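## Task

Place the white earphones in the small chest's top drawer and the red earphones in its bottom drawer, then make sure all drawers are closed and the chest is still standing upright.

## Robot and tools

Robot: two arms, left_arm and right_arm, each ending in a parallel gripper. Base positions in the scene frame: left_arm about (+0.004, +0.303, -0.005) m, right_arm about (+0.006, -0.305, -0.006) m, both nearly unrotated. Two fixed cameras (cam_high, cam_low) hang on a beam behind the arms; each wrist also has a camera (cam_left_wrist, cam_right_wrist). All images are 672x504.

Scene frame: origin at table-top height, halfway between the arms, a little behind the near table edge. +z is up, +x points out across the table, +y is toward left_arm. Arm names do not match image left/right. Reported hand positions and orientations are in this frame and may be off by a few centimetres, more when the arm reaches far. Gripper axes: fingers point along the gripper's +z and close along its y. end_effector_position is the spot between the finger pads, roughly 1 cm short of the tips.

execute_actions(actions, cameras): actions is a list of actions; each action is a table of 1 to 15 rows, one row per 1/30 s step, so one action lasts 0.5 s (a short table repeats its final row). Every row has exactly 14 numbers in [-1, 1]: left_arm dx, dy, dz, rx, ry, rz, opening, then right_arm dx, dy, dz, rx, ry, rz, opening. The six pose numbers are offsets, not poses: they are measured from that arm's Hand target as it was when the action began, along the Hand target's own axes, and every row in the action refers to that same starting point. Scale: 1.0 equals 0.6 m for dx/dy/dz and 180 degrees for the rotation vector rx/ry/rz. Repeating an offset in a new action moves the arm further. Sending six zeros asks for nothing new (and re-requests the current Hand target). opening is absolute: +1 fully open (0.094 m), -1 closed; always send the opening you want, since 0 means half-open. An empty actions list returns images and the full state; otherwise images come only if cameras names them (["all"] for every camera).

move(target, speed, blend, opening_speed, grip_force, blocking, cameras): drives grippers along straight lines. target is one 14-number row in the same layout and scale as above, or a list of up to 15 such rows; every row is an offset from the Hand targets at the start of the move, not from the previous row. speed: path top speed in m/s, 0.002 to 2.9 (default 0.25), one value or one per target; turning rate is capped at twice that in rad/s. blend: corner-rounding distance in m per target (0 = stop at each). opening_speed: how fast commanded openings change, per second on the -1..+1 scale, at least 0.2; use it to close gently. grip_force: per-pad force cap in newtons, 10 to 50, one value or one per arm; it persists, and low values close slowly. blocking=false returns after about 0.5 s while the move continues. The whole move is capped at 10 s. Paths ignore obstacles and the other arm; avoid routes passing near an arm's own base, which can whip the elbow around. Faster moves overshoot and hit harder. The result adds a move: line (done, off_target, moving, held, fault, plus any limits such as paced or held).

wait(seconds, cameras): lets time run, 0 to 3600 s, sending no new commands; a running move continues and may end it early. stop(cameras): brakes a running move. zoom_image(camera, region): enlarges [x0, y0, x1, y1] pixels (at most 504 square) of a camera's most recent image. finished_scene(scene): ends the current scene (integer 1 to 2); irreversible.

Results: end_effector_position (m) and end_effector_quat_wxyz per arm; Hand target, the last commanded pose after clipping, from which the next offsets count; Tool commands; grip_measured, measured opening on the -1..+1 scale (reads up to ~2.5 mm wide when empty, somewhat narrower than a firmly held part); Joint positions (last value per arm is finger opening in m); Joint velocities (may read within noise); joint torques, noisy and offset. Warnings such as MOTOR HOT or FAULT lines can appear.

Behaviour to expect: the commanded orientation is clipped to within 40 degrees of the current one each step. Friction and gravity often leave the gripper short, low or tilted, especially at long reach; check pose after each motion and correct with an explicit offset. Tiny moves may not happen or may drift sideways. An arm blocked by something keeps pushing until you command it back past its current position. Grip force rises steeply once the pads touch; open well above grip_measured to release.

Avoid: dropping items or letting anything leave the table; releasing things while they move; slamming drawers or hitting the chest, table or fixtures (bar, base spacers, rear plate, low rail) hard; knocking the chest over; any contact or squeeze between the two arms, grippers or wrist cameras; strain on the wrist camera cables. Motors heat when holding loads, stretching out or pushing at unreachable targets; at 90 °C an arm folds up and stops working for the scene. Objects may occasionally be nudged by outside disturbances. Joint ranges (rad): waist -2.618..3.054, shoulder 0..3.142, elbow 0..3.142 (straight at 2.901), wrist pitch -1.571..1.571, wrist yaw -1.571..1.571, wrist roll -2.094..2.094.

Each tool is called after "Request:" as name([rows], argument=value, ...), one row to a line, values as JSON.

## Session

Request:
execute_actions(actions=[])

Scene clock: 0.00 s.
left_arm: end_effector_position=(+0.3118, +0.0787, +0.3146) grip_measured=+1.000 end_effector_quat_wxyz=(+0.426, -0.020, +0.884, -0.191) | right_arm: end_effector_position=(+0.2209, -0.0607, +0.3609) grip_measured=+1.000 end_effector_quat_wxyz=(+0.525, -0.191, +0.821, +0.114)
Joint positions: left_arm=[-0.731 1.305 1.442 -0.773 -0.287 -0.656 0.094] | right_arm=[1.199 1.156 1.429 -0.85 0.692 0.361 0.094]
Joint velocities: within noise
Joint torques (N m): no reading
Heat: left arm: 31 °C; right arm: 32 °C.
Hand target: left_arm +0.3114, +0.0797, +0.3180; +0.428, -0.022, +0.883, -0.191 | right_arm +0.2204, -0.0605, +0.3640; +0.527, -0.190, +0.820, +0.118
Tool commands: left_gripper/opening=+1.0 right_gripper/opening=+1.0

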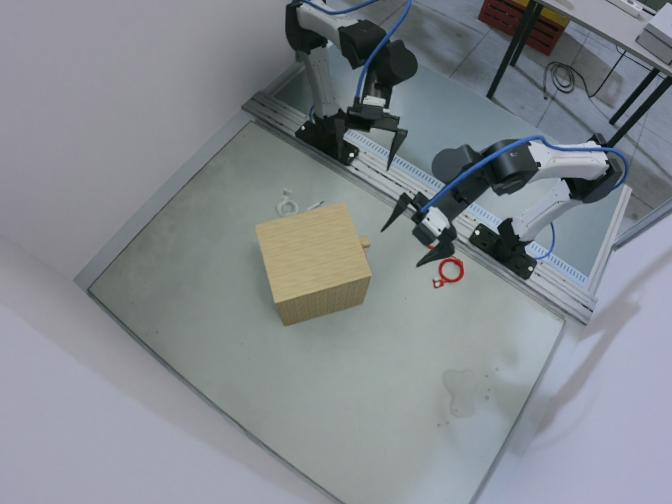

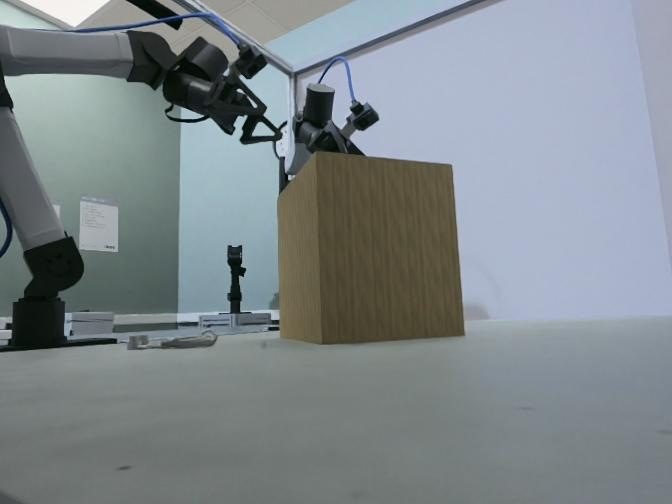

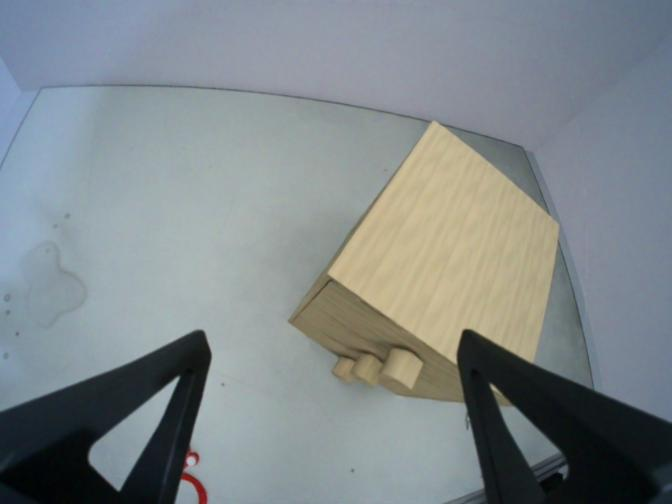

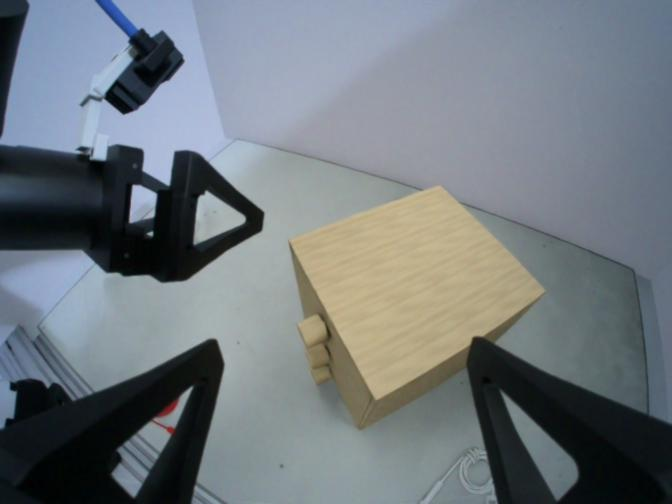

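Request:
zoom_image(camera="cam_high", region=[230, 130, 510, 340])

Request:
zoom_image(camera="cam_left_wrist", region=[260, 100, 596, 504])

Request:
zoom_image(camera="cam_right_wrist", region=[270, 170, 570, 504])

Request:
zoom_image(camera="cam_low", region=[100, 140, 500, 380])

Scaled by 1.800.

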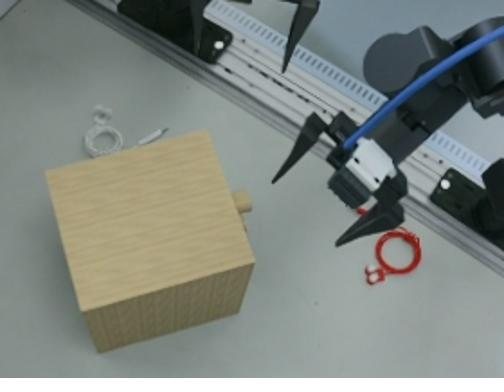

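Scaled by 1.248 from the camera's image (finer frame: 960x720).

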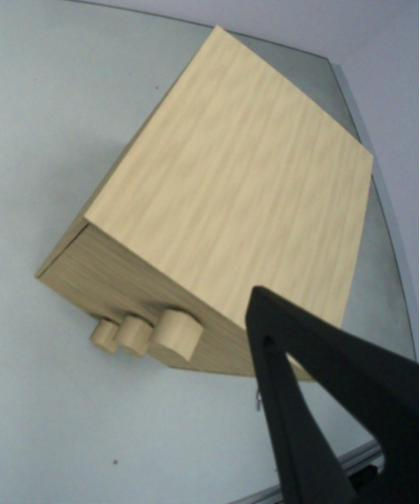

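Scaled by 1.509 from the camera's image (finer frame: 960x720).

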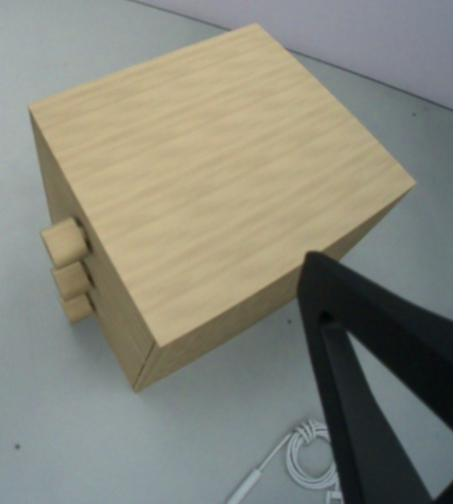

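Scaled by 1.260.

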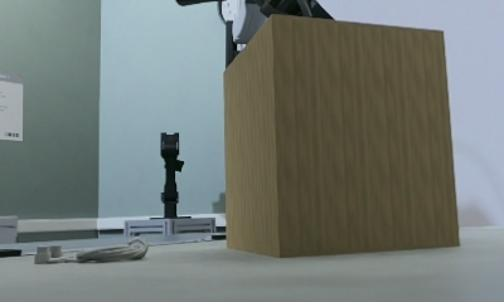

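Request:
move(target=[0.206,0.126,-0.18,-0.119,0.174,0.036,1,0.2525,-0.225,-0.125,0.098,0.247,0.110,1], speed=0.3, cameras=["all"])

Scene clock: 25.67 s.
left_arm: end_effector_position=(+0.1720, +0.1495, +0.2636) grip_measured=+1.000 end_effector_quat_wxyz=(+0.224, +0.010, +0.973, -0.058) | right_arm: end_effector_position=(+0.1658, -0.2394, +0.2627) grip_measured=+1.000 end_effector_quat_wxyz=(+0.241, -0.006, +0.969, +0.053)
Joint positions: left_arm=[-0.921 1.192 1.513 -1.521 -0.28 -0.871 0.094] | right_arm=[0.605 0.94 1.392 -1.557 0.202 0.556 0.094]
Joint torques (N m): left_arm=[-0.65 -3.74 5.2 0.5 -0.21 -0.17] | right_arm=[-0.92 -0.76 4.94 1.05 -0.1 -0.07]
Heat: left arm: 35 °C; right arm: 34 °C.
Hand target: left_arm +0.1603, +0.1592, +0.2589; +0.174, +0.001, +0.985, -0.001 | right_arm +0.1612, -0.2400, +0.2585; +0.175, +0.000, +0.985, +0.001
Off the commanded pose: left_arm 0.016 m, 9 deg | right_arm 0.006 m, 10 deg.
joint sent to its limit (left arm) — joint 4 (wrist pitch), lower limit. The joint targets are off in orientation, not in position.
joint sent to its limit (right arm) — joint 4 (wrist pitch), lower limit. The joint targets are off in orientation, not in position.
move: off_target (left_arm, right_arm)

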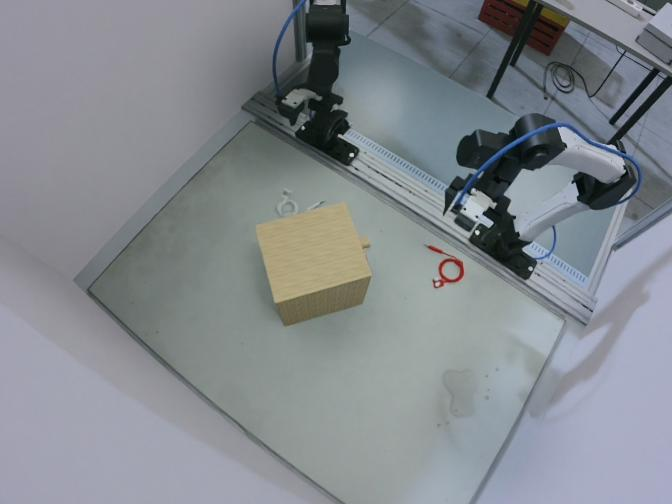

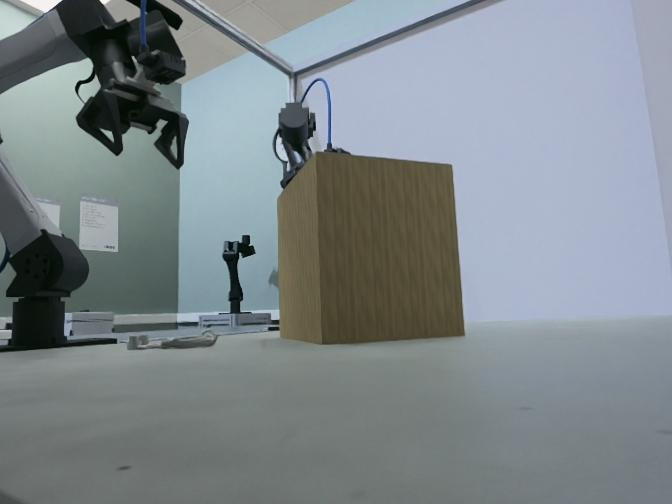

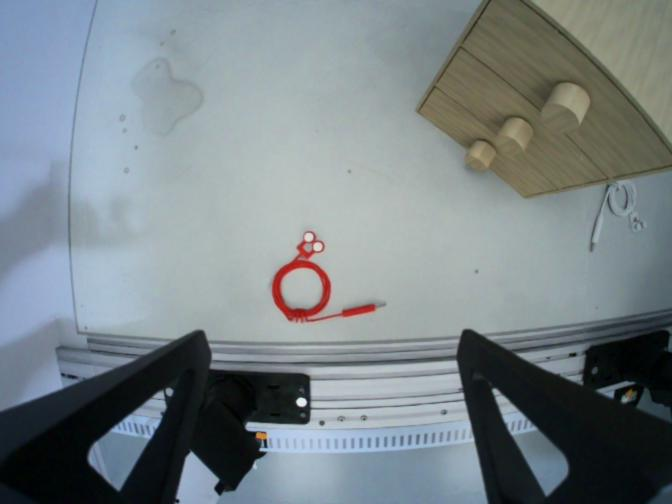

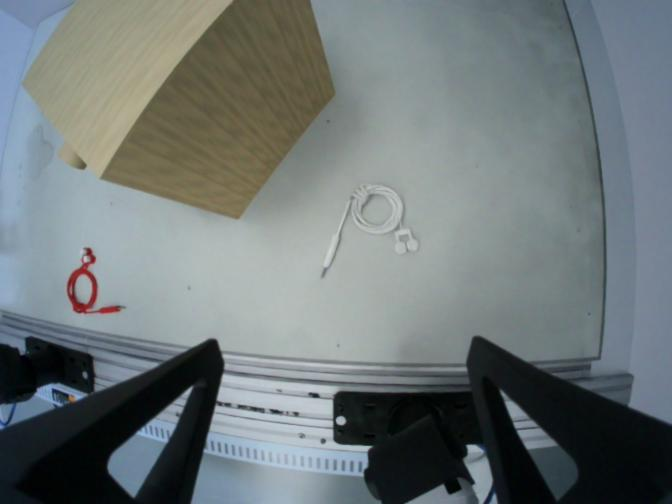

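Request:
move(target=[-0.06,-0.198,0.127,0.136,-0.187,0.177,1,-0.069,-0.042,0.218,0,0.112,0,1], speed=0.3, cameras=["all"])

Scene clock: 72.27 s.
left_arm: end_effector_position=(+0.2202, +0.0396, +0.1977) grip_measured=+1.000 end_effector_quat_wxyz=(+0.431, +0.299, +0.838, -0.151) | right_arm: end_effector_position=(+0.2380, -0.2680, +0.1472) grip_measured=+1.000 end_effector_quat_wxyz=(-0.008, +0.001, +1.000, -0.009)
Joint positions: left_arm=[-0.989 1.071 0.846 -0.427 -0.263 -0.199 0.094] | right_arm=[0.175 1.443 1.312 -1.453 0.03 0.193 0.094]
Joint torques (N m): left_arm=[0.75 -4.52 6.86 1.81 -0.04 0.01] | right_arm=[-0.76 -3.69 8.68 0.3 -0.17 -0.07]
Heat: left arm: 32 °C; right arm: 34 °C.
Hand target: left_arm +0.2199, +0.0402, +0.1999; +0.436, +0.301, +0.834, -0.157 | right_arm +0.2450, -0.2651, +0.1499; +0.000, +0.000, +1.000, +0.001
Off the commanded pose: left_arm 0.002 m, 1 deg | right_arm 0.008 m, 1 deg.
move: done

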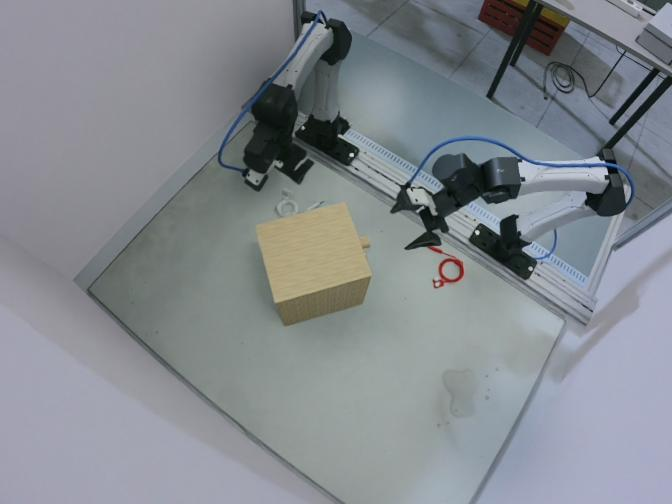

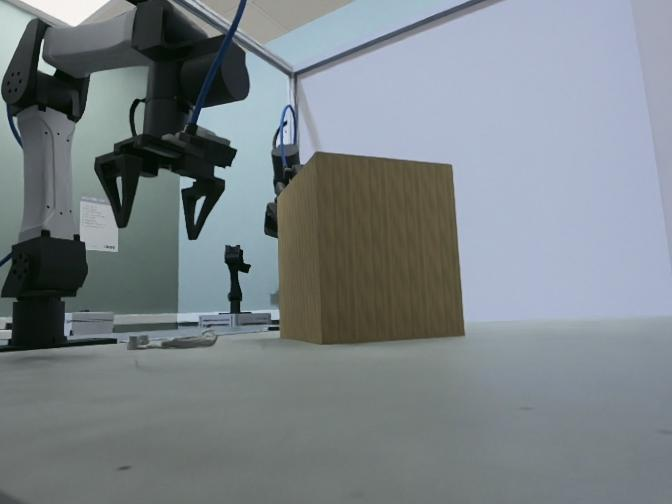

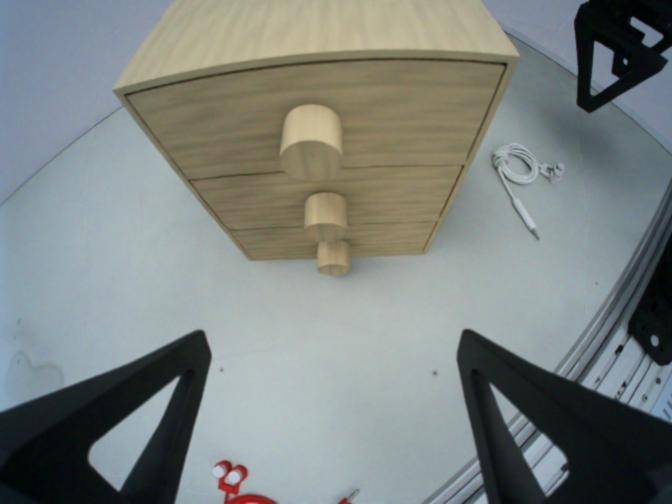

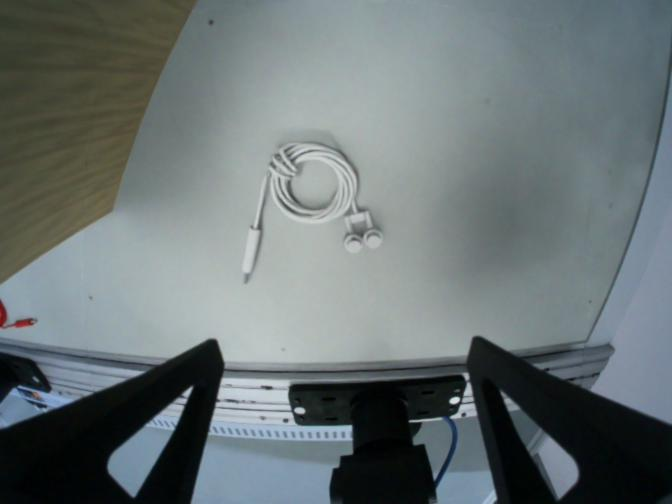

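Request:
move(target=[0.128,-0.005,0.224,0,0,0,1,-0.045,-0.027,0.167,0,0,0,-0.04], speed=0.25, cameras=["cam_left_wrist","cam_right_wrist"])

Scene clock: 100.23 s.
left_arm: end_effector_position=(+0.2685, -0.0056, +0.0671) grip_measured=+1.000 end_effector_quat_wxyz=(+0.439, +0.297, +0.833, -0.159) | right_arm: end_effector_position=(+0.2744, -0.2822, +0.0566) grip_measured=-0.038 end_effector_quat_wxyz=(+0.008, +0.001, +1.000, -0.006)
Joint positions: left_arm=[-0.928 1.551 0.6 0.332 -0.21 -0.16 0.094] | right_arm=[0.091 1.569 1.069 -1.049 0.028 0.109 0.045]
Joint torques (N m): left_arm=[0.77 -4.66 5.65 1.86 -0.03 0.05] | right_arm=[-0.8 -4.71 5.52 0.47 -0.18 -0.1]
Heat: left arm: 34 °C; right arm: 32 °C.
Hand target: left_arm +0.2691, -0.0045, +0.0600; +0.435, +0.301, +0.834, -0.157 | right_arm +0.2720, -0.2811, +0.0497; +0.000, +0.000, +1.000, +0.001
Off the commanded pose: left_arm 0.007 m, 1 deg | right_arm 0.007 m, 1 deg.
move: done

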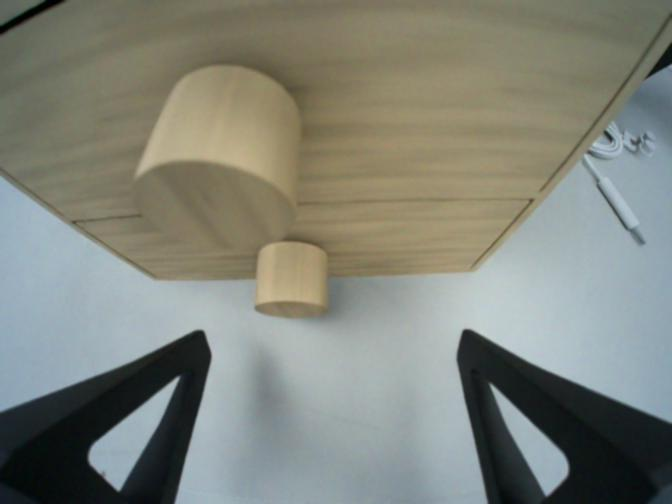

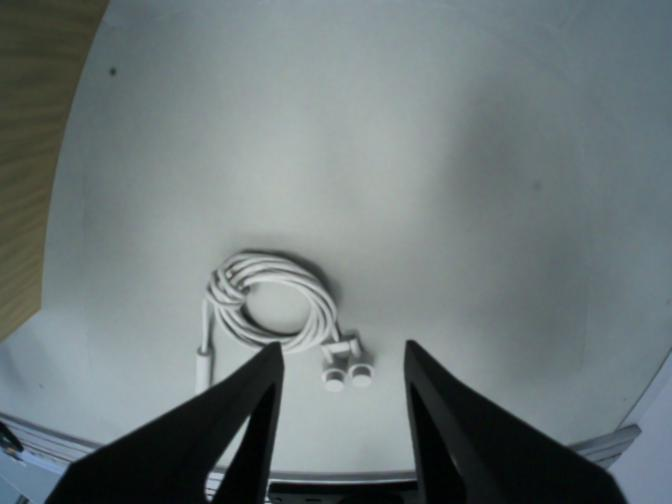

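Request:
move(target=[-0.0016,0.035,0.0895,0,0,0,1,0.023,0.008,0.044,0,0,0,-0.04], speed=0.15, cameras=["cam_left_wrist","cam_right_wrist"])

Scene clock: 116.70 s.
left_arm: end_effector_position=(+0.3109, -0.0157, +0.0426) grip_measured=+1.000 end_effector_quat_wxyz=(+0.452, +0.295, +0.826, -0.163) | right_arm: end_effector_position=(+0.2603, -0.2807, +0.0267) grip_measured=-0.038 end_effector_quat_wxyz=(+0.000, +0.000, +1.000, -0.007)
Joint positions: left_arm=[-0.835 1.766 0.665 0.521 -0.137 -0.101 0.094] | right_arm=[0.101 1.569 0.944 -0.938 0.028 0.118 0.045]
Joint torques (N m): left_arm=[1.63 -3.85 8.61 1.51 0.13 0.06] | right_arm=[0.4 -5.48 5.22 0.36 -0.22 0.08]
Heat: left arm: 35 °C; right arm: 31 °C.
Hand target: left_arm +0.3169, -0.0171, +0.0303; +0.436, +0.301, +0.833, -0.157 | right_arm +0.2583, -0.2763, +0.0234; +0.000, +0.000, +1.000, +0.001
Off the commanded pose: left_arm 0.014 m, 2 deg | right_arm 0.006 m, 1 deg.
move: off_target (left_arm)

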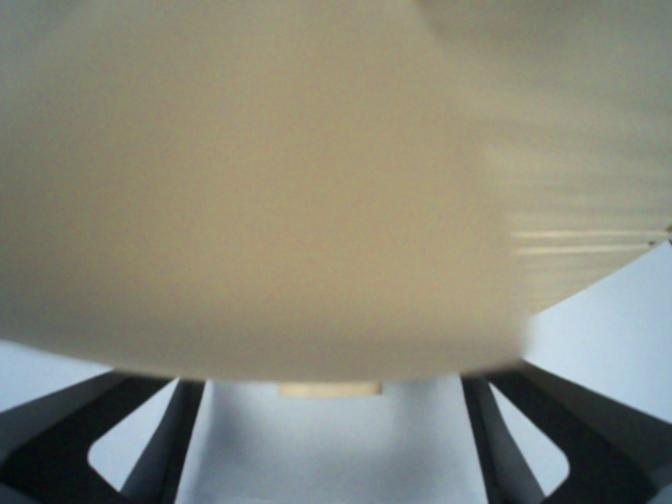

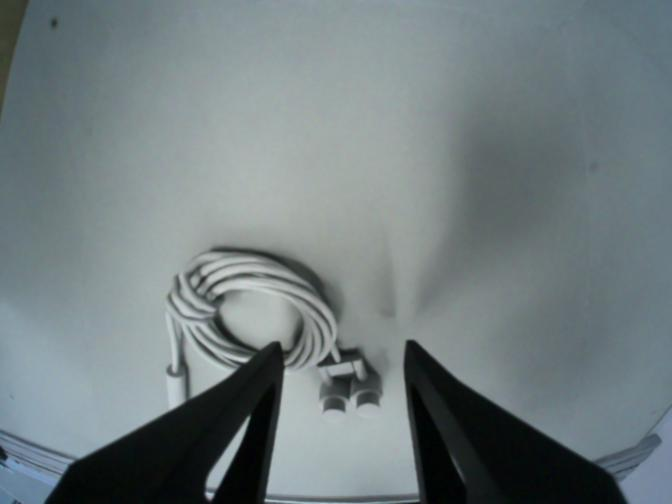

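Request:
move([
  [0.041,0,-0.0933,0,0,0,1,0,0.0142,0.0,0,0,0,-0.04],
  [0.041,0,-0.073,0,-0.111,0,1,0,0.0142,0.0217,0,0,0,-0.04],
], speed=0.12, cameras=["cam_left_wrist","cam_right_wrist"])

Scene clock: 126.60 s.
left_arm: end_effector_position=(+0.2798, +0.0130, +0.0395) grip_measured=+1.000 end_effector_quat_wxyz=(+0.572, +0.266, +0.745, -0.216) | right_arm: end_effector_position=(+0.2617, -0.2717, +0.0166) grip_measured=-0.038 end_effector_quat_wxyz=(+0.007, +0.000, +1.000, -0.006)
Joint positions: left_arm=[-0.861 1.973 0.316 1.394 -0.171 -0.07 0.094] | right_arm=[0.135 1.584 0.914 -0.881 0.028 0.151 0.045]
Joint torques (N m): left_arm=[-0.64 -5.14 2.48 2.04 -0.28 0.07] | right_arm=[0.25 -4.22 5.22 0.39 -0.15 0.06]
Heat: left arm: 35 °C; right arm: 31 °C.
Hand target: left_arm +0.2785, +0.0150, +0.0350; +0.574, +0.269, +0.745, -0.207 | right_arm +0.2582, -0.2677, +0.0103; +0.000, +0.000, +1.000, +0.001
Off the commanded pose: left_arm 0.005 m, 1 deg | right_arm 0.008 m, 1 deg.
move: done

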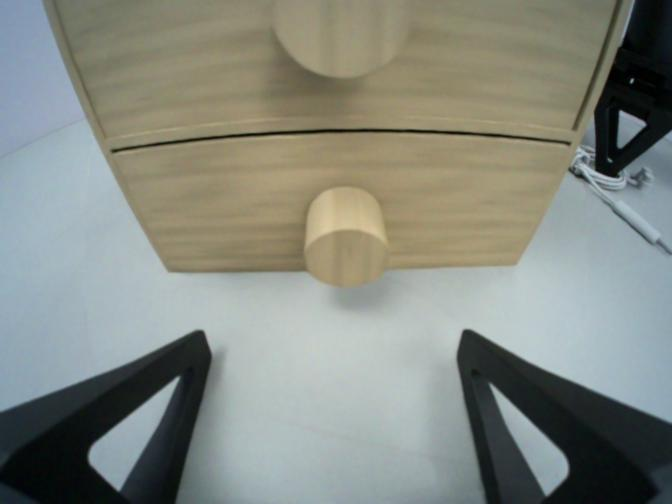

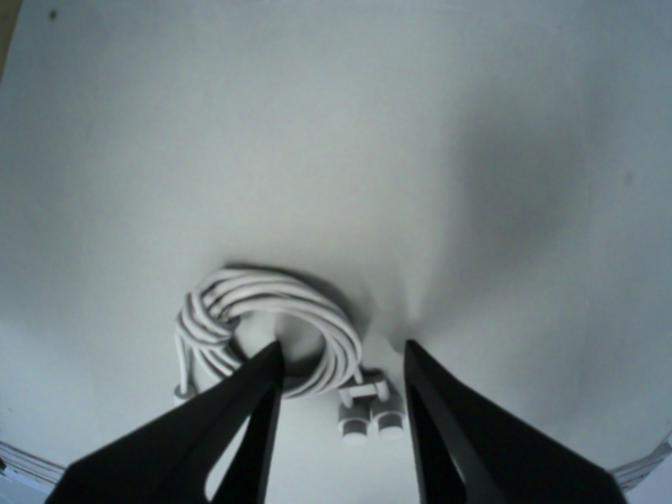

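Request:
move([
  [-0.024,-0.0075,0.09,0,0,0,1,0,0,0.012,0,0,0,-0.04],
  [-0.024,-0.0075,0.09,0,0,0,-1,0,0,0.012,0,0,0,-1],
], speed=0.12, opening_speed=1.0, grip_force=[45, 30], cameras=["cam_left_wrist","cam_right_wrist"])

Scene clock: 134.13 s.
left_arm: end_effector_position=(+0.3133, -0.0169, +0.0383) grip_measured=-0.483 end_effector_quat_wxyz=(+0.576, +0.265, +0.746, -0.203) | right_arm: end_effector_position=(+0.2652, -0.2685, +0.0144) grip_measured=-0.885 end_effector_quat_wxyz=(+0.015, +0.000, +1.000, +0.003)
Joint positions: left_arm=[-0.851 2.038 0.502 1.272 -0.185 -0.055 0.024] | right_arm=[0.136 1.587 0.907 -0.854 0.015 0.152 0.005]
Joint torques (N m): left_arm=[0.61 -5.82 6.74 1.79 0.14 -0.02] | right_arm=[0.03 -3.66 4.25 0.53 0 0.04]
Heat: left arm: 35 °C; right arm: 31 °C.
Hand target: left_arm +0.3185, -0.0242, +0.0351; +0.574, +0.270, +0.745, -0.207 | right_arm +0.2582, -0.2677, +0.0031; +0.000, +0.000, +1.000, +0.001
Off the commanded pose: left_arm 0.010 m, 1 deg | right_arm 0.013 m, 2 deg.
grip_force (N): 45, 30
move: off_target (right_arm); target 2's new opening was sent with left_arm's hand 0.015 m and 2 deg from that target

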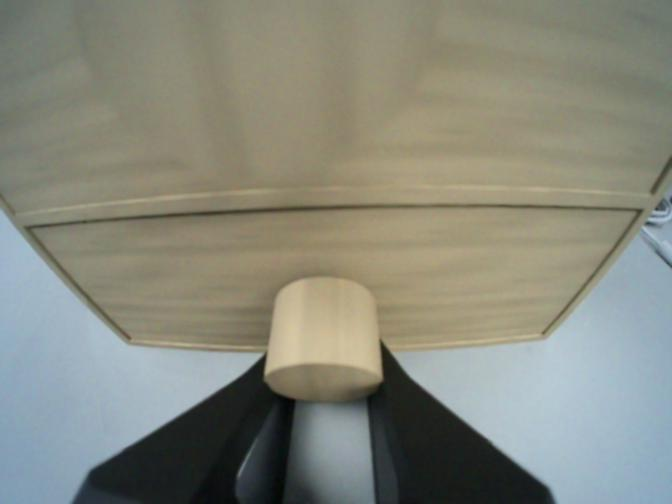

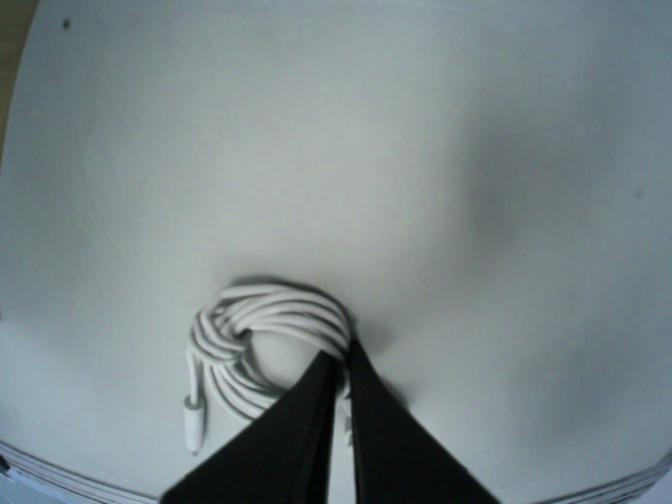

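Request:
move(target=[0.0517,0,-0.193,0,0,0,-1,0,0,-0.217,0,0,0,-1], speed=0.12, cameras=["all"])

Scene clock: 139.40 s.
left_arm: end_effector_position=(+0.2289, +0.0478, +0.0342) grip_measured=-0.485 end_effector_quat_wxyz=(+0.566, +0.274, +0.749, -0.208) | right_arm: end_effector_position=(+0.2548, -0.2705, +0.1231) grip_measured=-0.888 end_effector_quat_wxyz=(-0.013, +0.000, +1.000, -0.002)
Joint positions: left_arm=[-0.959 1.937 0.089 1.556 -0.265 -0.088 0.024] | right_arm=[0.141 1.505 1.273 -1.357 0.015 0.157 0.005]
Joint torques (N m): left_arm=[-0.75 -5.82 0.34 1.99 -0.33 -0.07] | right_arm=[0.32 -5.89 9.5 0.06 -0.03 0.04]
Heat: left arm: 36 °C; right arm: 31 °C.
Hand target: left_arm +0.2264, +0.0524, +0.0348; +0.574, +0.269, +0.745, -0.207 | right_arm +0.2584, -0.2679, +0.1333; +0.000, +0.000, +1.000, +0.001
Off the commanded pose: left_arm 0.005 m, 1 deg | right_arm 0.011 m, 1 deg.
joint sent to its limit (left arm) — joint 4 (wrist pitch), upper limit. The joint targets still meet the commanded pose.
grip_force (N): 45, 30
move: off_target (right_arm)

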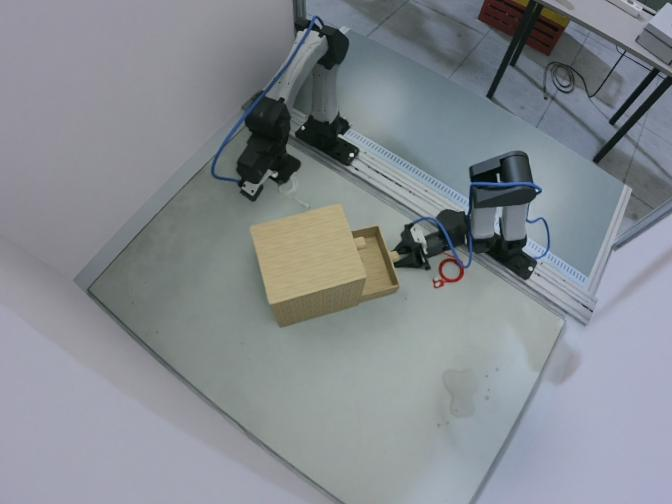

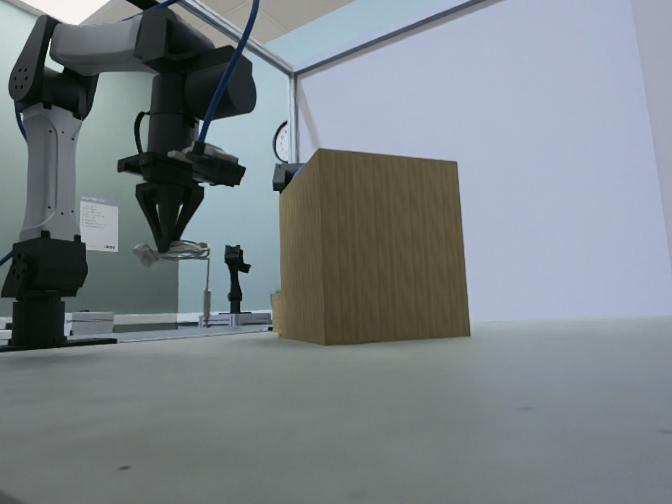

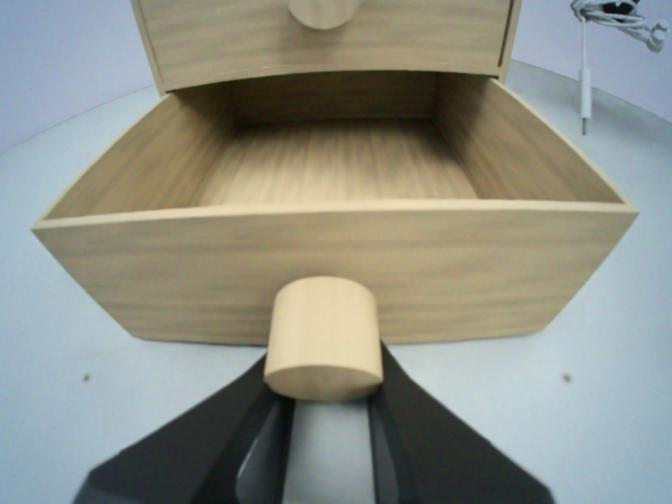

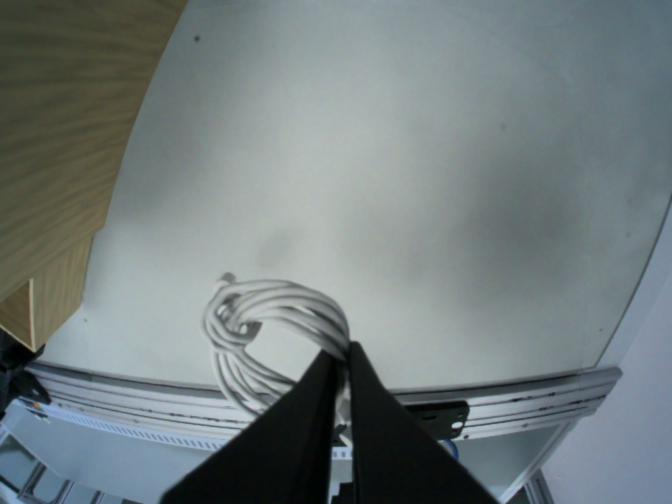

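Request:
move([
  [0,0,0,0,0,0,1,0,0,0,0,0,0,-1],
  [-0.209,0,-0.056,0,0,0,1,0,0,0,0,0,0,-1],
  [-0.087,0.138,-0.223,0,0.361,0,1,0,0,0,0,0,0,-1],
], speed=0.25, blend=[0,0.03,0], grip_force=[50, 30], cameras=["cam_high","cam_left_wrist"])

Scene clock: 157.30 s.
left_arm: end_effector_position=(+0.1897, +0.1906, +0.1160) grip_measured=+0.997 end_effector_quat_wxyz=(+0.090, +0.334, +0.938, -0.027) | right_arm: end_effector_position=(+0.2547, -0.2705, +0.1231) grip_measured=-0.888 end_effector_quat_wxyz=(-0.013, +0.000, +1.000, -0.002)
Joint positions: left_arm=[-0.495 1.186 0.969 -1.174 0.028 0.165 0.094] | right_arm=[0.141 1.505 1.273 -1.358 0.015 0.157 0.005]
Joint torques (N m): left_arm=[0.75 -1.99 8.8 0.49 0.11 0.12] | right_arm=[0.25 -5.72 9.25 0.1 -0.12 0.11]
Heat: left arm: 36 °C; right arm: 33 °C.
Hand target: left_arm +0.1901, +0.1903, +0.1195; +0.083, +0.339, +0.937, -0.030 | right_arm +0.2583, -0.2679, +0.1333; +0.000, +0.000, +1.000, +0.001
Off the commanded pose: left_arm 0.004 m, 1 deg | right_arm 0.011 m, 2 deg.
grip_force (N): 50, 30
move: done

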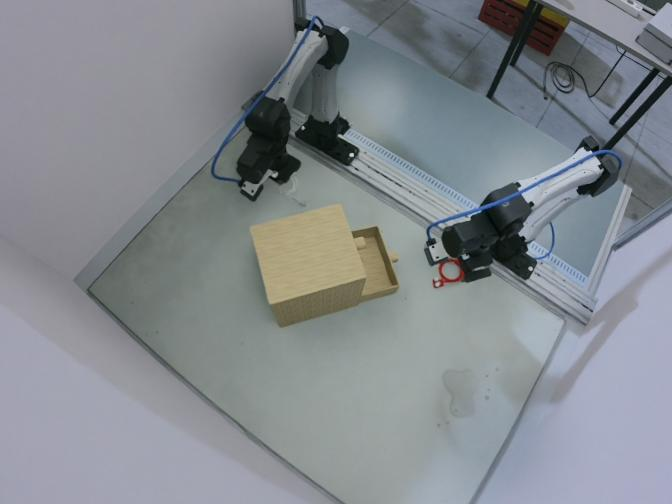

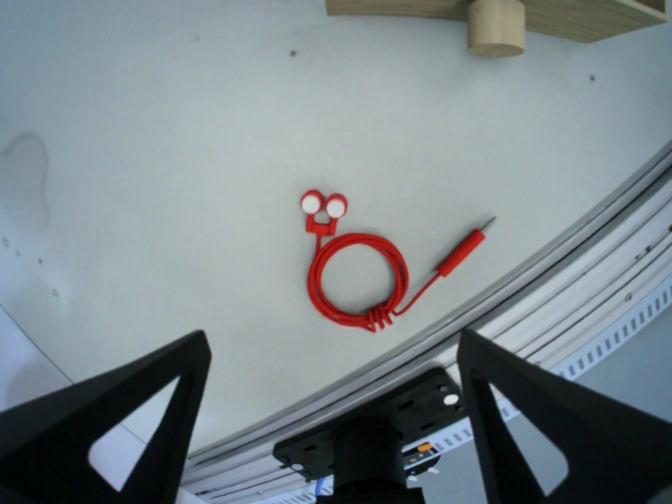

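Request:
move(target=[0.056,0.031,0.125,0,-0.056,0,-0.04,0,0,0,0,0,0,-1], speed=0.2, cameras=["cam_left_wrist"])

Scene clock: 164.33 s.
left_arm: end_effector_position=(+0.1889, +0.2184, +0.0414) grip_measured=-0.037 end_effector_quat_wxyz=(+0.165, +0.329, +0.928, -0.052) | right_arm: end_effector_position=(+0.2547, -0.2705, +0.1231) grip_measured=-0.888 end_effector_quat_wxyz=(-0.013, +0.000, +1.000, -0.002)
Joint positions: left_arm=[-0.31 1.002 0.536 -0.779 0.11 0.331 0.045] | right_arm=[0.141 1.505 1.273 -1.358 0.015 0.157 0.005]
Joint torques (N m): left_arm=[0.75 -2.21 5.97 0.89 0.25 0.13] | right_arm=[0.27 -5.83 9.57 0.14 -0.03 0.04]
Heat: left arm: 35 °C; right arm: 33 °C.
Hand target: left_arm +0.1867, +0.2173, +0.0397; +0.165, +0.335, +0.926, -0.060 | right_arm +0.2583, -0.2679, +0.1333; +0.000, +0.000, +1.000, +0.001
Off the commanded pose: left_arm 0.003 m, 1 deg | right_arm 0.011 m, 2 deg.
grip_force (N): 50, 30
move: done

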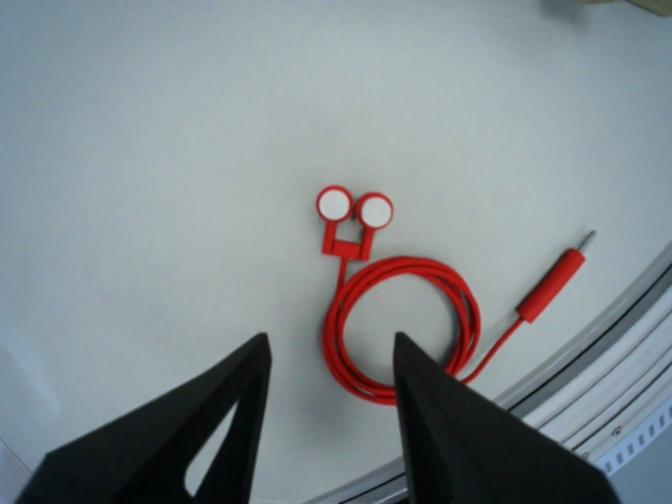

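Request:
move([
  [0.039,0,-0.0143,0,0,0,-0.04,0,0,0,0,0,0,-1],
  [0.056,0,0.0327,0,0,0,-0.04,0,0,0,0,0,0,-1],
], speed=0.12, blend=[0.01,0], cameras=["cam_left_wrist"])

Scene clock: 170.37 s.
left_arm: end_effector_position=(+0.1759, +0.2336, +0.0201) grip_measured=-0.038 end_effector_quat_wxyz=(+0.180, +0.329, +0.925, -0.049) | right_arm: end_effector_position=(+0.2547, -0.2705, +0.1231) grip_measured=-0.888 end_effector_quat_wxyz=(-0.013, +0.000, +1.000, -0.002)
Joint positions: left_arm=[-0.238 0.9 0.402 -0.724 0.13 0.401 0.045] | right_arm=[0.141 1.505 1.273 -1.358 0.015 0.157 0.005]
Joint torques (N m): left_arm=[0.73 0.09 4.53 0.99 0.35 0.09] | right_arm=[0.34 -5.72 9.4 0.09 -0.09 0.08]
Heat: left arm: 34 °C; right arm: 34 °C.
Hand target: left_arm +0.1678, +0.2330, +0.0098; +0.165, +0.335, +0.926, -0.060 | right_arm +0.2583, -0.2679, +0.1333; +0.000, +0.000, +1.000, +0.001
Off the commanded pose: left_arm 0.013 m, 2 deg | right_arm 0.011 m, 2 deg.
grip_force (N): 50, 30
move: off_target (left_arm)

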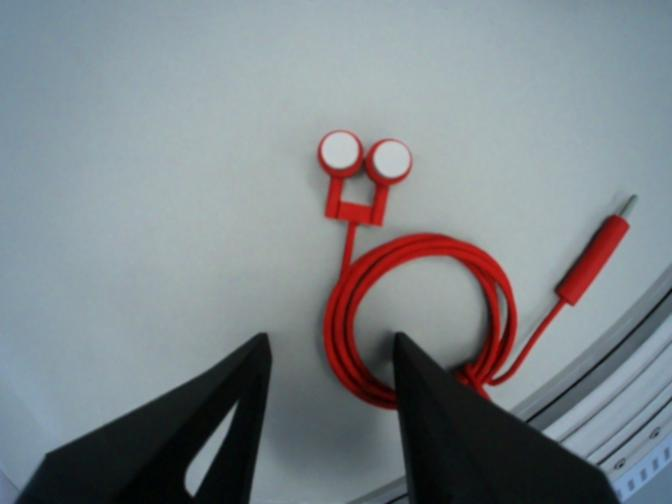

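Request:
move([
  [0.0057,0,0.0157,0,0,0,-0.04,0,0,0,0,0,0,-1],
  [0.0057,0,0.0157,0,0,0,-1,0,0,0,0,0,0,-1],
], speed=0.1, opening_speed=1.0, grip_force=[30, 30], cameras=["cam_left_wrist"])

Scene clock: 176.33 s.
left_arm: end_effector_position=(+0.1923, +0.2257, +0.0217) grip_measured=-0.907 end_effector_quat_wxyz=(+0.219, +0.331, +0.916, -0.056) | right_arm: end_effector_position=(+0.2547, -0.2705, +0.1231) grip_measured=-0.888 end_effector_quat_wxyz=(-0.013, +0.000, +1.000, -0.002)
Joint positions: left_arm=[-0.238 0.914 0.381 -0.612 0.15 0.401 0.004] | right_arm=[0.141 1.505 1.273 -1.358 0.015 0.157 0.005]
Joint torques (N m): left_arm=[0.46 1.02 3.67 0.63 0.12 0.07] | right_arm=[0.2 -5.46 9.61 0.09 -0.06 0.02]
Heat: left arm: 33 °C; right arm: 34 °C.
Hand target: left_arm +0.1679, +0.2330, -0.0003; +0.165, +0.335, +0.926, -0.060 | right_arm +0.2583, -0.2679, +0.1333; +0.000, +0.000, +1.000, +0.001
Off the commanded pose: left_arm 0.034 m, 6 deg | right_arm 0.011 m, 2 deg.
grip_force (N): 30, 30
move: off_target (left_arm); target 2's new opening was sent with left_arm's hand 0.026 m and 4 deg from that target

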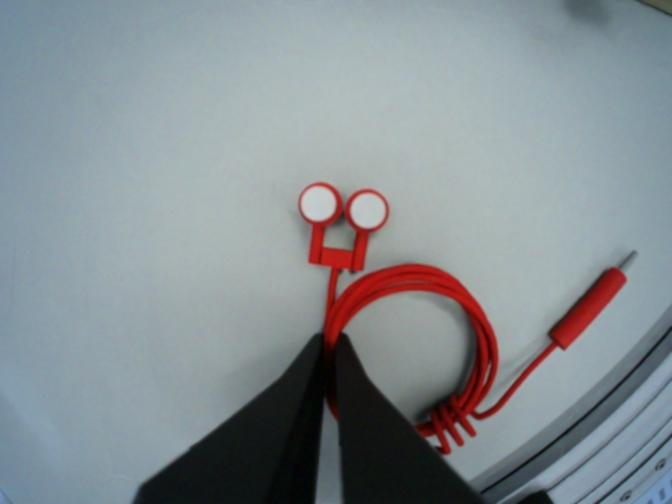

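Request:
move([
  [-0.158,0,-0.191,0,0,0,-1,0,0,0,0,0,0,-1],
  [-0.383,-0.124,-0.109,0,-0.139,0,-1,0,0,0,0,0,0,-1],
  [-0.380,-0.124,0.055,0,-0.139,0,-1,0,0,0,0,0,0,-1],
], speed=0.2, blend=[0.03,0.01,0], cameras=["cam_high","cam_left_wrist"])

Scene clock: 188.50 s.
left_arm: end_effector_position=(+0.3002, +0.0234, +0.0840) grip_measured=-0.911 end_effector_quat_wxyz=(+0.405, +0.310, +0.846, -0.155) | right_arm: end_effector_position=(+0.2547, -0.2705, +0.1231) grip_measured=-0.888 end_effector_quat_wxyz=(-0.013, +0.000, +1.000, -0.002)
Joint positions: left_arm=[-0.748 1.496 0.7 0.118 -0.037 -0.053 0.004] | right_arm=[0.141 1.505 1.273 -1.358 0.015 0.157 0.005]
Joint torques (N m): left_arm=[-0.39 -1.1 5.44 1.35 -0.26 -0.12] | right_arm=[0.2 -5.97 9.48 0.08 -0.03 0.09]
Heat: left arm: 32 °C; right arm: 35 °C.
Hand target: left_arm +0.2935, +0.0317, +0.0477; +0.362, +0.314, +0.868, -0.131 | right_arm +0.2583, -0.2679, +0.1333; +0.000, +0.000, +1.000, +0.001
Off the commanded pose: left_arm 0.038 m, 6 deg | right_arm 0.011 m, 2 deg.
grip_force (N): 30, 30
move: off_target (left_arm)

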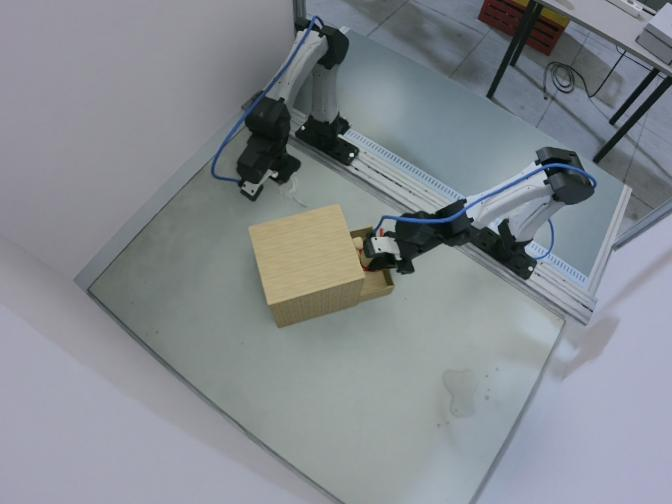

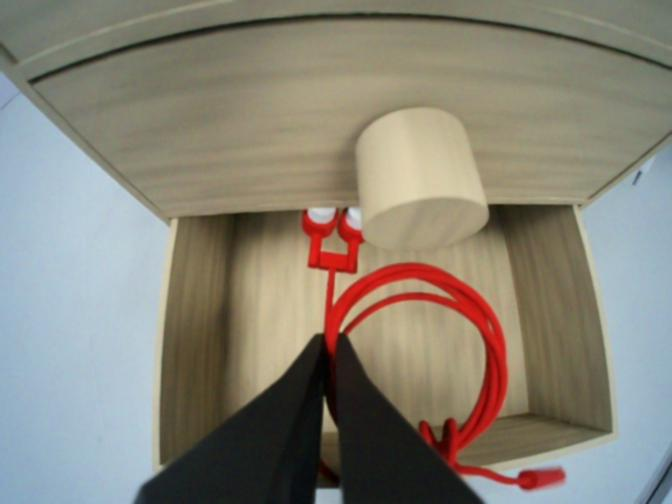

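Request:
move([
  [-0.107,0,-0.106,0,0,0,-1,0,0,0,0,0,0,-1],
  [-0.098,0.021,-0.096,-0.152,0.0175,-0.1596,-1,0,0,0,0,0,0,-1],
  [-0.05,0.021,-0.049,-0.152,0.0175,-0.1596,-1,0,0,0,0,0,0,-1],
], speed=0.2, blend=[0.02,0.01,0], cameras=["cam_high","cam_left_wrist"])

Scene clock: 203.47 s.
left_arm: end_effector_position=(+0.3007, +0.0399, +0.0965) grip_measured=-0.912 end_effector_quat_wxyz=(+0.354, +0.007, +0.935, -0.011) | right_arm: end_effector_position=(+0.2547, -0.2705, +0.1231) grip_measured=-0.888 end_effector_quat_wxyz=(-0.013, +0.000, +1.000, -0.002)
Joint positions: left_arm=[-0.93 1.655 1.093 -0.518 -0.545 -0.798 0.004] | right_arm=[0.141 1.505 1.273 -1.358 0.015 0.157 0.005]
Joint torques (N m): left_arm=[-0.61 -5.94 6.28 1.18 -0.81 -0.21] | right_arm=[0.32 -5.7 9.5 0.11 -0.02 0.05]
Heat: left arm: 33 °C; right arm: 35 °C.
Hand target: left_arm +0.3017, +0.0412, +0.0897; +0.358, +0.001, +0.934, +0.000 | right_arm +0.2583, -0.2679, +0.1333; +0.000, +0.000, +1.000, +0.001
Off the commanded pose: left_arm 0.007 m, 2 deg | right_arm 0.011 m, 2 deg.
grip_force (N): 30, 30
move: done

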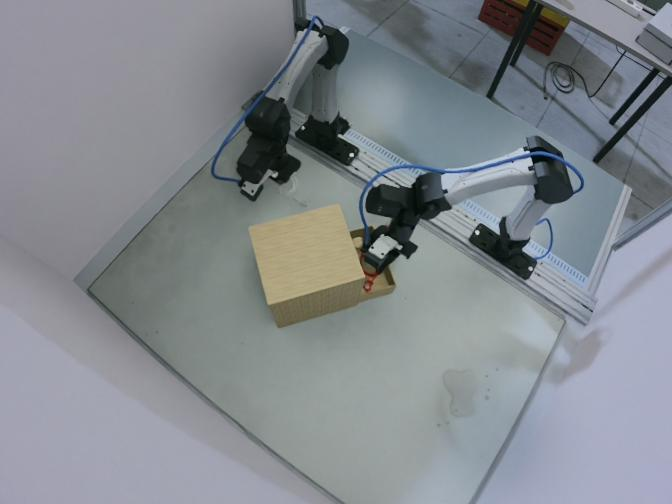

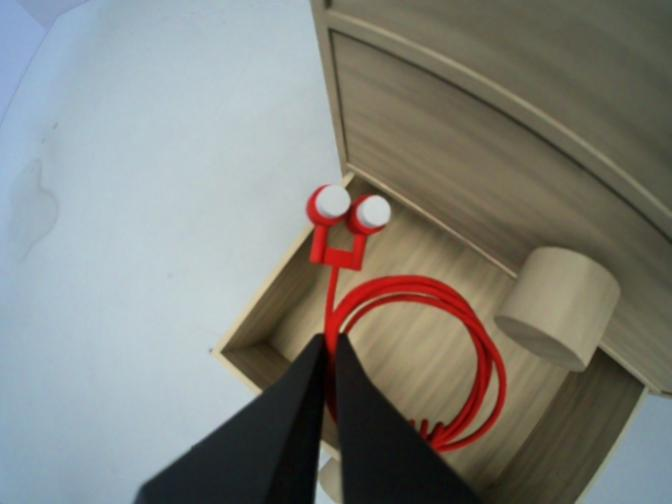

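Request:
move([
  [0.022,-0.03,-0.02,0,0,0,-1,0,0,0,0,0,0,-1],
  [0.061,-0.03,0.023,0,0,0,-1,0,0,0,0,0,0,-1],
], speed=0.12, blend=[0.008,0], cameras=["cam_left_wrist"])

Scene clock: 209.23 s.
left_arm: end_effector_position=(+0.2949, +0.0147, +0.0898) grip_measured=-0.912 end_effector_quat_wxyz=(+0.396, -0.024, +0.917, -0.035) | right_arm: end_effector_position=(+0.2547, -0.2705, +0.1231) grip_measured=-0.888 end_effector_quat_wxyz=(-0.013, +0.000, +1.000, -0.002)
Joint positions: left_arm=[-1.013 1.703 1.064 -0.395 -0.64 -0.908 0.004] | right_arm=[0.141 1.505 1.273 -1.358 0.015 0.157 0.005]
Joint torques (N m): left_arm=[-0.03 -3.85 4.52 0.81 -0.1 -0.02] | right_arm=[0.18 -5.63 9.37 0.13 -0.07 0.05]
Heat: left arm: 33 °C; right arm: 35 °C.
Hand target: left_arm +0.2837, +0.0233, +0.0549; +0.358, +0.001, +0.934, +0.000 | right_arm +0.2583, -0.2679, +0.1333; +0.000, +0.000, +1.000, +0.001
Off the commanded pose: left_arm 0.038 m, 7 deg | right_arm 0.011 m, 2 deg.
grip_force (N): 30, 30
move: off_target (left_arm)

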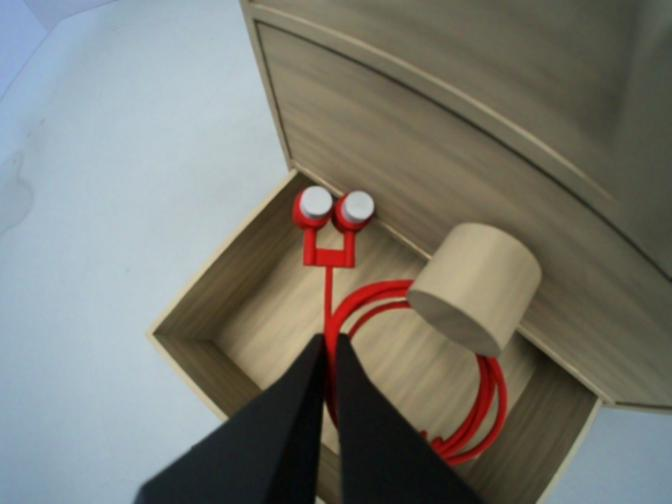

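Request:
move([
  [-0.0725,0.006,-0.0805,0,0.078,0,-1,0,0,0,0,0,0,-1],
  [0.001,0.006,0.001,0,0.078,0,-1,0,0,0,0,0,0,-1],
], speed=0.13, blend=[0.005,0], cameras=["cam_high","cam_left_wrist"])

Scene clock: 215.30 s.
left_arm: end_effector_position=(+0.2885, +0.0285, +0.0670) grip_measured=-0.912 end_effector_quat_wxyz=(+0.255, -0.012, +0.967, -0.008) | right_arm: end_effector_position=(+0.2547, -0.2705, +0.1231) grip_measured=-0.888 end_effector_quat_wxyz=(-0.013, +0.000, +1.000, -0.002)
Joint positions: left_arm=[-0.914 1.779 1.221 -0.684 -0.395 -0.894 0.004] | right_arm=[0.141 1.505 1.273 -1.358 0.015 0.157 0.005]
Joint torques (N m): left_arm=[-0.66 -6.5 5.91 0.92 -0.24 0.06] | right_arm=[0.38 -5.85 9.61 0.14 -0.01 0.09]
Heat: left arm: 33 °C; right arm: 35 °C.
Hand target: left_arm +0.2837, +0.0270, +0.0542; +0.242, +0.001, +0.970, +0.000 | right_arm +0.2583, -0.2679, +0.1333; +0.000, +0.000, +1.000, +0.001
Off the commanded pose: left_arm 0.014 m, 2 deg | right_arm 0.011 m, 2 deg.
grip_force (N): 30, 30
move: off_target (left_arm)

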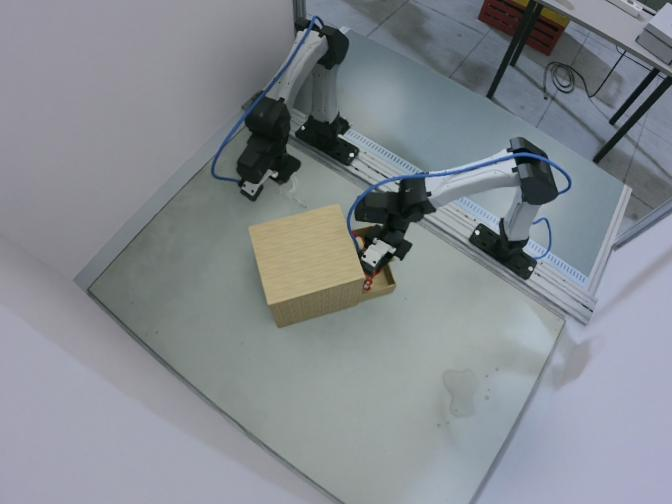

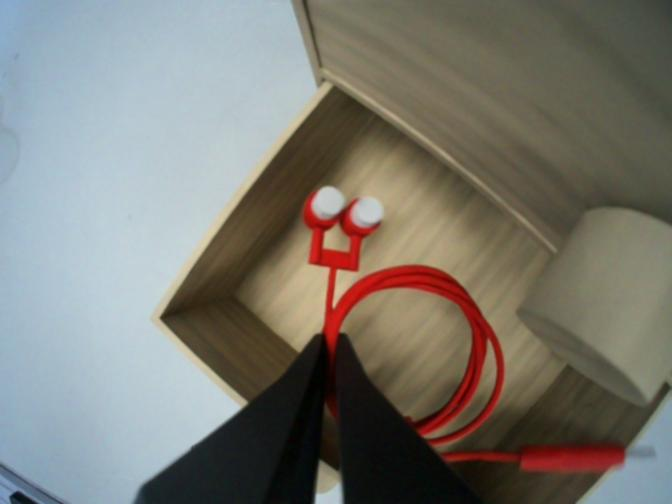

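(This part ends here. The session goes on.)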